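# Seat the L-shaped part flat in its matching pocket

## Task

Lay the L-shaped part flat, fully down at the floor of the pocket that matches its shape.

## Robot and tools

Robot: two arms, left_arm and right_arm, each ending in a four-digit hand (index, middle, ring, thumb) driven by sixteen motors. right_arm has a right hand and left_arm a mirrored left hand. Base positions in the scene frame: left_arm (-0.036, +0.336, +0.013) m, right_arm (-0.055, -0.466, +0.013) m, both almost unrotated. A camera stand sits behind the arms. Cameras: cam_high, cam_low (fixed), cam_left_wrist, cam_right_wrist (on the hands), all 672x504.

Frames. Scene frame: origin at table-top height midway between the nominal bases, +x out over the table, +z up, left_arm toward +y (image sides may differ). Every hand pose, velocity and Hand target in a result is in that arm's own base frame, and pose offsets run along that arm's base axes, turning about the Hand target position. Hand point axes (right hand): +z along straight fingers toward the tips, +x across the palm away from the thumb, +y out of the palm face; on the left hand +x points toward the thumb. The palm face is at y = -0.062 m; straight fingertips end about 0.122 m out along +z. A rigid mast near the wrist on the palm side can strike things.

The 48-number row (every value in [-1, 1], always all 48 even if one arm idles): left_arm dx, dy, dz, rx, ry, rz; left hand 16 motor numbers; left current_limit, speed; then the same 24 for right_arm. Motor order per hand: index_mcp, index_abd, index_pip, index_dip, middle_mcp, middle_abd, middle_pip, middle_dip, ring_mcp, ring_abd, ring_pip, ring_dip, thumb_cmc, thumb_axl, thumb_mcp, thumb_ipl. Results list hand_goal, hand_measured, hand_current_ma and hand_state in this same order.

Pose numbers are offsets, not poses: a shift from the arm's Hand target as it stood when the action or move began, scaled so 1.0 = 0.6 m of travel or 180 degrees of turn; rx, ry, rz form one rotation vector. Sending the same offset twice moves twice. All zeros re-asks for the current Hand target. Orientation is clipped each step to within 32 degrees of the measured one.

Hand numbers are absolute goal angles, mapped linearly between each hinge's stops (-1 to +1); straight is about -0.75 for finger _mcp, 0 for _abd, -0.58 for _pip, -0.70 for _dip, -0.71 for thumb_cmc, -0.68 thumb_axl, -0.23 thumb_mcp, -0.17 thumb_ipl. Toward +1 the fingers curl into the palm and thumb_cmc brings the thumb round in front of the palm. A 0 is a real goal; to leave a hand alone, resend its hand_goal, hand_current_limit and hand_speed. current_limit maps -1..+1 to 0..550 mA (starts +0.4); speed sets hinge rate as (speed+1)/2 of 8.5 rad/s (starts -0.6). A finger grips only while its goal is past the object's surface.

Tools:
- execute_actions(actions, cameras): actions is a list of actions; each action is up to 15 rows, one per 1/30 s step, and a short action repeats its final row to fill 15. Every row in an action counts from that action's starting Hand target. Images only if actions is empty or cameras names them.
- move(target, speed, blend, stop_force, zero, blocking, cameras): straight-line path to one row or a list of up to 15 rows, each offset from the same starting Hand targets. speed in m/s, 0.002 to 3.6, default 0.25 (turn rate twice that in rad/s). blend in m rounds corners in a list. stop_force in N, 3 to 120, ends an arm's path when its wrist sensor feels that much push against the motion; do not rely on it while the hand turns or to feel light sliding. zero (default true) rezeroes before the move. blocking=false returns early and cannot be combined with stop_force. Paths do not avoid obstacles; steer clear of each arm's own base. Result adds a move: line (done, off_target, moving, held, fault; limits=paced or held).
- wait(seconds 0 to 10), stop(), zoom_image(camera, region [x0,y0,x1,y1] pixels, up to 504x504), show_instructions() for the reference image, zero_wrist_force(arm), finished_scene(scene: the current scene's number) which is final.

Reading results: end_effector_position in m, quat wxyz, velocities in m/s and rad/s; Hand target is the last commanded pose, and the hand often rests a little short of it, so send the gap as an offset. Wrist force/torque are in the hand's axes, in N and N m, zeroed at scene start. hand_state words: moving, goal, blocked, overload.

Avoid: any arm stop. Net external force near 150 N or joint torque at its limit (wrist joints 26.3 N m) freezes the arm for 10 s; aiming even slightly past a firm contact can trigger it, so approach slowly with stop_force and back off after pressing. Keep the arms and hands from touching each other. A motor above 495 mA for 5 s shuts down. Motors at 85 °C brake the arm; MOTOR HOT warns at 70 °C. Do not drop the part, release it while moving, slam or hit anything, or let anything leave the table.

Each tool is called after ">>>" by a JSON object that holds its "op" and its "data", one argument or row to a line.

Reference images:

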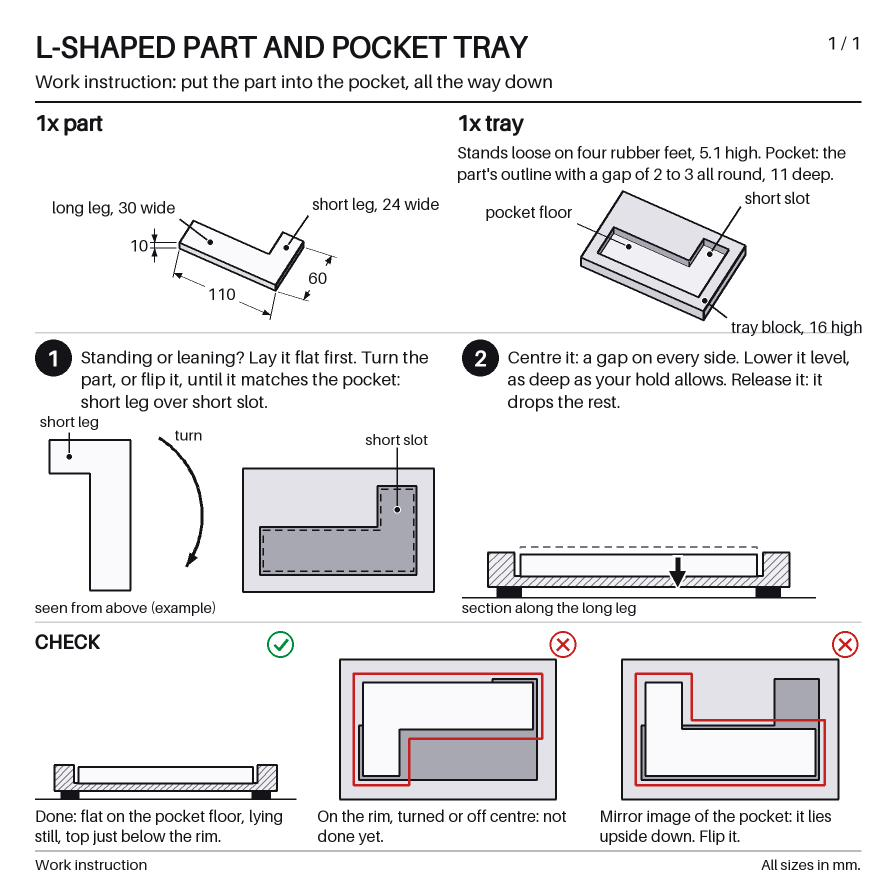

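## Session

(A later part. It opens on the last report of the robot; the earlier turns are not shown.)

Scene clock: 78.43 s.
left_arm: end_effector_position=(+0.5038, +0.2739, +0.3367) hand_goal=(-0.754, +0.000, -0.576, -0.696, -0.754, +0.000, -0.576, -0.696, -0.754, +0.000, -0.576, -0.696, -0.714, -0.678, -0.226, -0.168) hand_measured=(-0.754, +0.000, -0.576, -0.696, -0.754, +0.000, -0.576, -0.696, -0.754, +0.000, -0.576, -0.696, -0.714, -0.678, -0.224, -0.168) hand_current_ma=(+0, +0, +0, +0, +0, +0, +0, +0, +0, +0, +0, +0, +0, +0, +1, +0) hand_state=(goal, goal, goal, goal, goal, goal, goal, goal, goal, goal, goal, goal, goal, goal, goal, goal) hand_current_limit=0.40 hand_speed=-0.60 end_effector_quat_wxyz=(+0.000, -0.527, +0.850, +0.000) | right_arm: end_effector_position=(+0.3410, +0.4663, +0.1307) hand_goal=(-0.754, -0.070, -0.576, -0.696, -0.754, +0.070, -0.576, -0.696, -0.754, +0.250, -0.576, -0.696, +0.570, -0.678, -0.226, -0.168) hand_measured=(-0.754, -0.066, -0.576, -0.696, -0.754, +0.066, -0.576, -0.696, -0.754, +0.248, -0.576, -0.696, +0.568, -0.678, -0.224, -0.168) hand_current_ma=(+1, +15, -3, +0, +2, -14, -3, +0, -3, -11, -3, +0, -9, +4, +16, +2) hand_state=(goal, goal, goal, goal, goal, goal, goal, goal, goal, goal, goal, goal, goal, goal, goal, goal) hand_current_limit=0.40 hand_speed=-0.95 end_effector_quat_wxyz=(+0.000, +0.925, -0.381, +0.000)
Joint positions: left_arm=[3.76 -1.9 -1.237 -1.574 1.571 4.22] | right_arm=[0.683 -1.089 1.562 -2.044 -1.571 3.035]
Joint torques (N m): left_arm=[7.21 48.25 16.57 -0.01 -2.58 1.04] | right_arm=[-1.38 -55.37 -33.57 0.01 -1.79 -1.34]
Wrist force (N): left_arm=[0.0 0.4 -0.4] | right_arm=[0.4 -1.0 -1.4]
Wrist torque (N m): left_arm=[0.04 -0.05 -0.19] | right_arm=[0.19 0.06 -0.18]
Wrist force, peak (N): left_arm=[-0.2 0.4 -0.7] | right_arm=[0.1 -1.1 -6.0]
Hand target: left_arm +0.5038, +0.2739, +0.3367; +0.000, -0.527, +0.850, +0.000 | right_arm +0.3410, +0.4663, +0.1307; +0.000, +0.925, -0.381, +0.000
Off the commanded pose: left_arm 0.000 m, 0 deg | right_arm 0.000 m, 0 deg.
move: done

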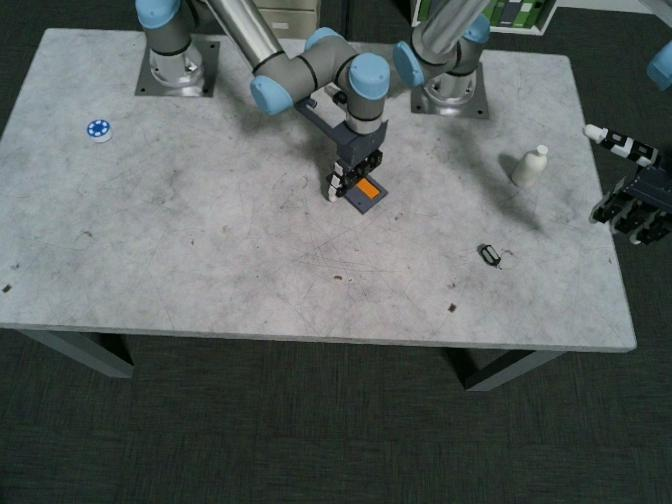

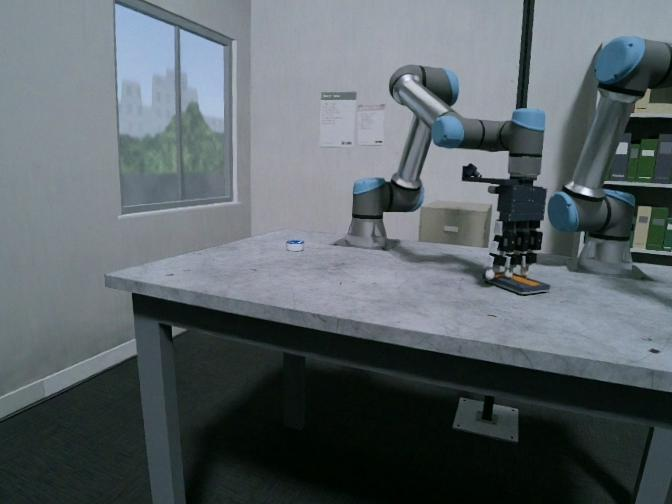

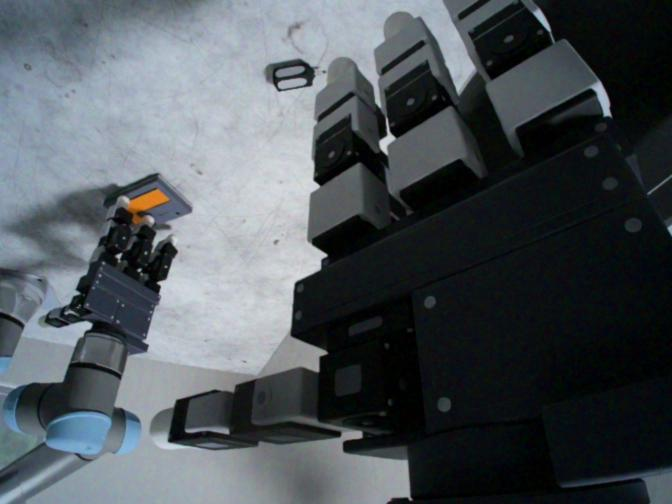

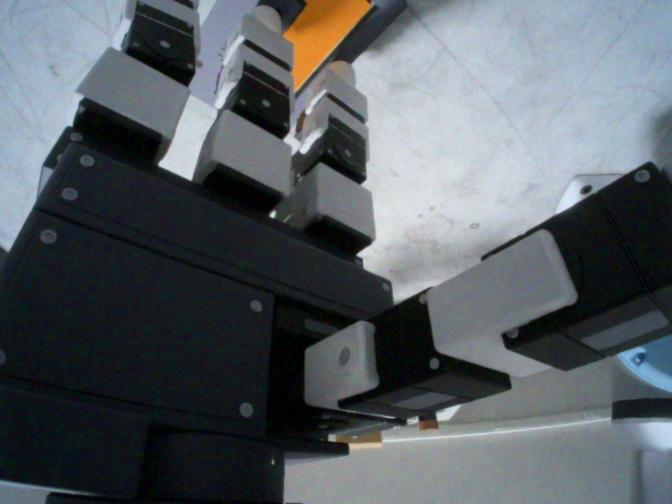

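>>> {"op": "move", "data": {
  "target": [
    [0,0,0,0,0,0,-0.754,0,-0.576,-0.696,-0.754,0,-0.576,-0.696,-0.754,0,-0.576,-0.696,-0.714,-0.678,-0.226,-0.168,0.4,-0.6,0,0,0.1,0,0,0,-0.754,-0.07,-0.576,-0.696,-0.754,0.07,-0.576,-0.696,-0.754,0.25,-0.576,-0.696,0.571,-0.678,-0.226,-0.168,0.4,-0.95],
    [0,0,0,0,0,0,-0.754,0,-0.576,-0.696,-0.754,0,-0.576,-0.696,-0.754,0,-0.576,-0.696,-0.714,-0.678,-0.226,-0.168,0.4,-0.6,0.1,-0.25,0.25,0,0,0,-0.754,-0.07,-0.576,-0.696,-0.754,0.07,-0.576,-0.696,-0.754,0.25,-0.576,-0.696,0.571,-0.678,-0.226,-0.168,0.4,-0.95]
  ],
  "speed": [0.12, 0.3],
  "blend": [0.03, 0],
  "cameras": ["all"]
}}

>>> {"op": "zoom_image", "data": {
  "camera": "cam_high",
  "region": [325, 155, 393, 218]
}}

>>> {"op": "zoom_image", "data": {
  "camera": "cam_low",
  "region": [475, 260, 560, 305]
}}

>>> {"op": "zoom_image", "data": {
  "camera": "cam_left_wrist",
  "region": [95, 165, 200, 240]
}}

Scene clock: 80.83 s.
left_arm: end_effector_position=(+0.5038, +0.2739, +0.3367) hand_goal=(-0.754, +0.000, -0.576, -0.696, -0.754, +0.000, -0.576, -0.696, -0.754, +0.000, -0.576, -0.696, -0.714, -0.678, -0.226, -0.168) hand_measured=(-0.754, +0.000, -0.576, -0.696, -0.754, +0.000, -0.576, -0.696, -0.754, +0.000, -0.576, -0.696, -0.714, -0.678, -0.224, -0.168) hand_current_ma=(+0, +0, +0, +0, +0, +0, +0, +0, +0, +0, +0, +0, +0, +0, +1, +0) hand_state=(goal, goal, goal, goal, goal, goal, goal, goal, goal, goal, goal, goal, goal, goal, goal, goal) hand_current_limit=0.40 hand_speed=-0.60 end_effector_quat_wxyz=(+0.000, -0.527, +0.850, +0.000) | right_arm: end_effector_position=(+0.4009, +0.3165, +0.2806) hand_goal=(-0.754, -0.070, -0.576, -0.696, -0.754, +0.070, -0.576, -0.696, -0.754, +0.250, -0.576, -0.696, +0.570, -0.678, -0.226, -0.168) hand_measured=(-0.754, -0.066, -0.576, -0.696, -0.754, +0.068, -0.576, -0.696, -0.754, +0.248, -0.576, -0.696, +0.568, -0.678, -0.224, -0.168) hand_current_ma=(+1, +13, -3, +0, +2, -11, -3, +0, -3, -11, -3, +0, -8, +4, +16, +2) hand_state=(goal, goal, goal, goal, goal, goal, goal, goal, goal, goal, goal, goal, goal, goal, goal, goal) hand_current_limit=0.40 hand_speed=-0.95 end_effector_quat_wxyz=(+0.000, +0.925, -0.381, +0.000)
Joint positions: left_arm=[3.76 -1.9 -1.237 -1.574 1.571 4.22] | right_arm=[0.423 -1.341 1.51 -1.74 -1.572 2.775]
Joint torques (N m): left_arm=[6.78 48.22 17.5 0.19 -2.44 1.18] | right_arm=[-9.22 -47.94 -34.02 0.06 2.03 -1.45]
Wrist force (N): left_arm=[-0.2 0.4 -0.4] | right_arm=[0.5 -1.3 -1.1]
Wrist torque (N m): left_arm=[0.04 -0.02 -0.21] | right_arm=[0.10 0.04 -0.03]
Wrist force, peak (N): left_arm=[-0.2 0.4 -0.6] | right_arm=[1.4 -0.3 -1.8]
Hand target: left_arm +0.5038, +0.2739, +0.3367; +0.000, -0.527, +0.850, +0.000 | right_arm +0.4010, +0.3163, +0.2807; +0.000, +0.925, -0.381, +0.000
Off the commanded pose: left_arm 0.000 m, 0 deg | right_arm 0.000 m, 0 deg.
move: done

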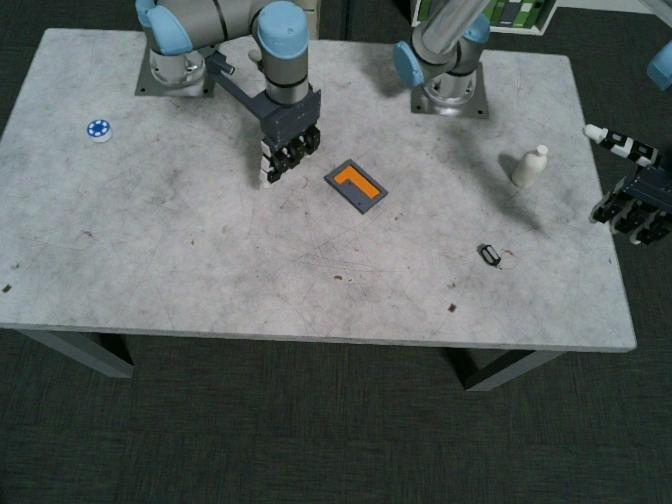

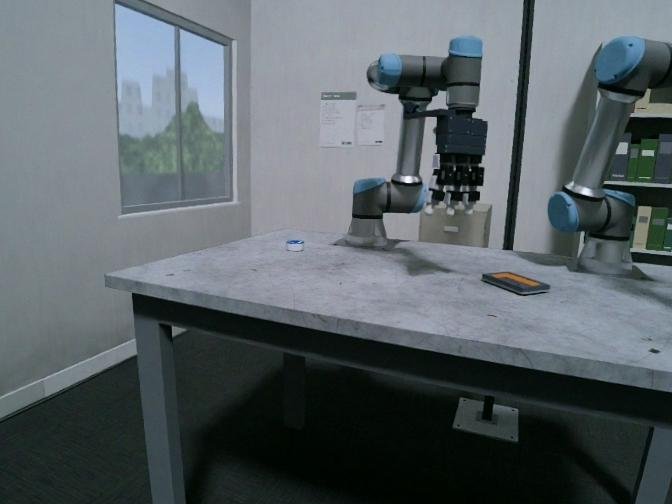

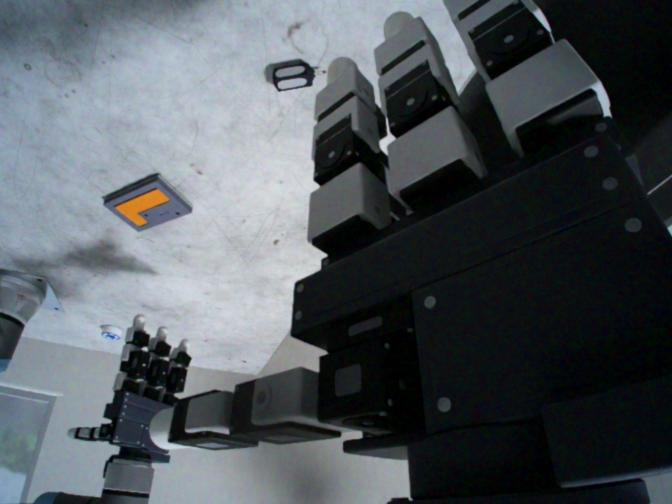

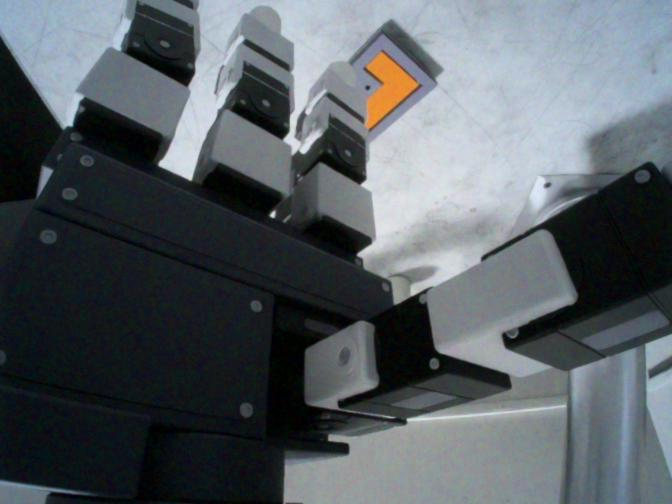

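Scaled by 7.412 from the camera's 672x504 image, which has a finer 960x720 frame.

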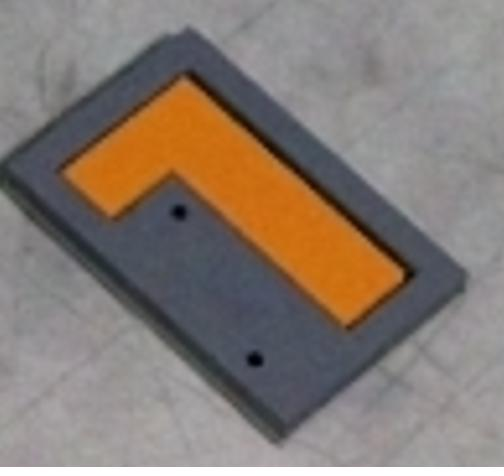

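Scaled by 5.929 from the camera's 672x504 image, which has a finer 960x720 frame.

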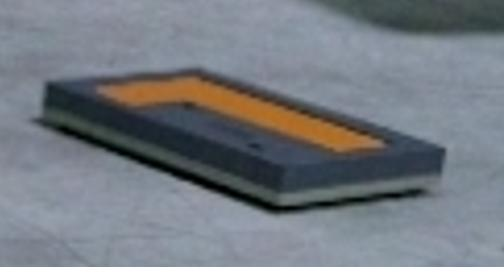

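Scaled by 4.800 from the camera's 672x504 image, which has a finer 960x720 frame.

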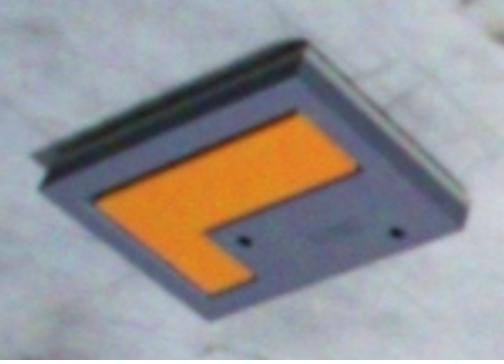

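Part is seated flat in its pocket and both arms are clear, so scene 2 can end.

>>> {"op": "finished_scene", "data": {
  "scene": 2
}}

The scene is finished: the task was done.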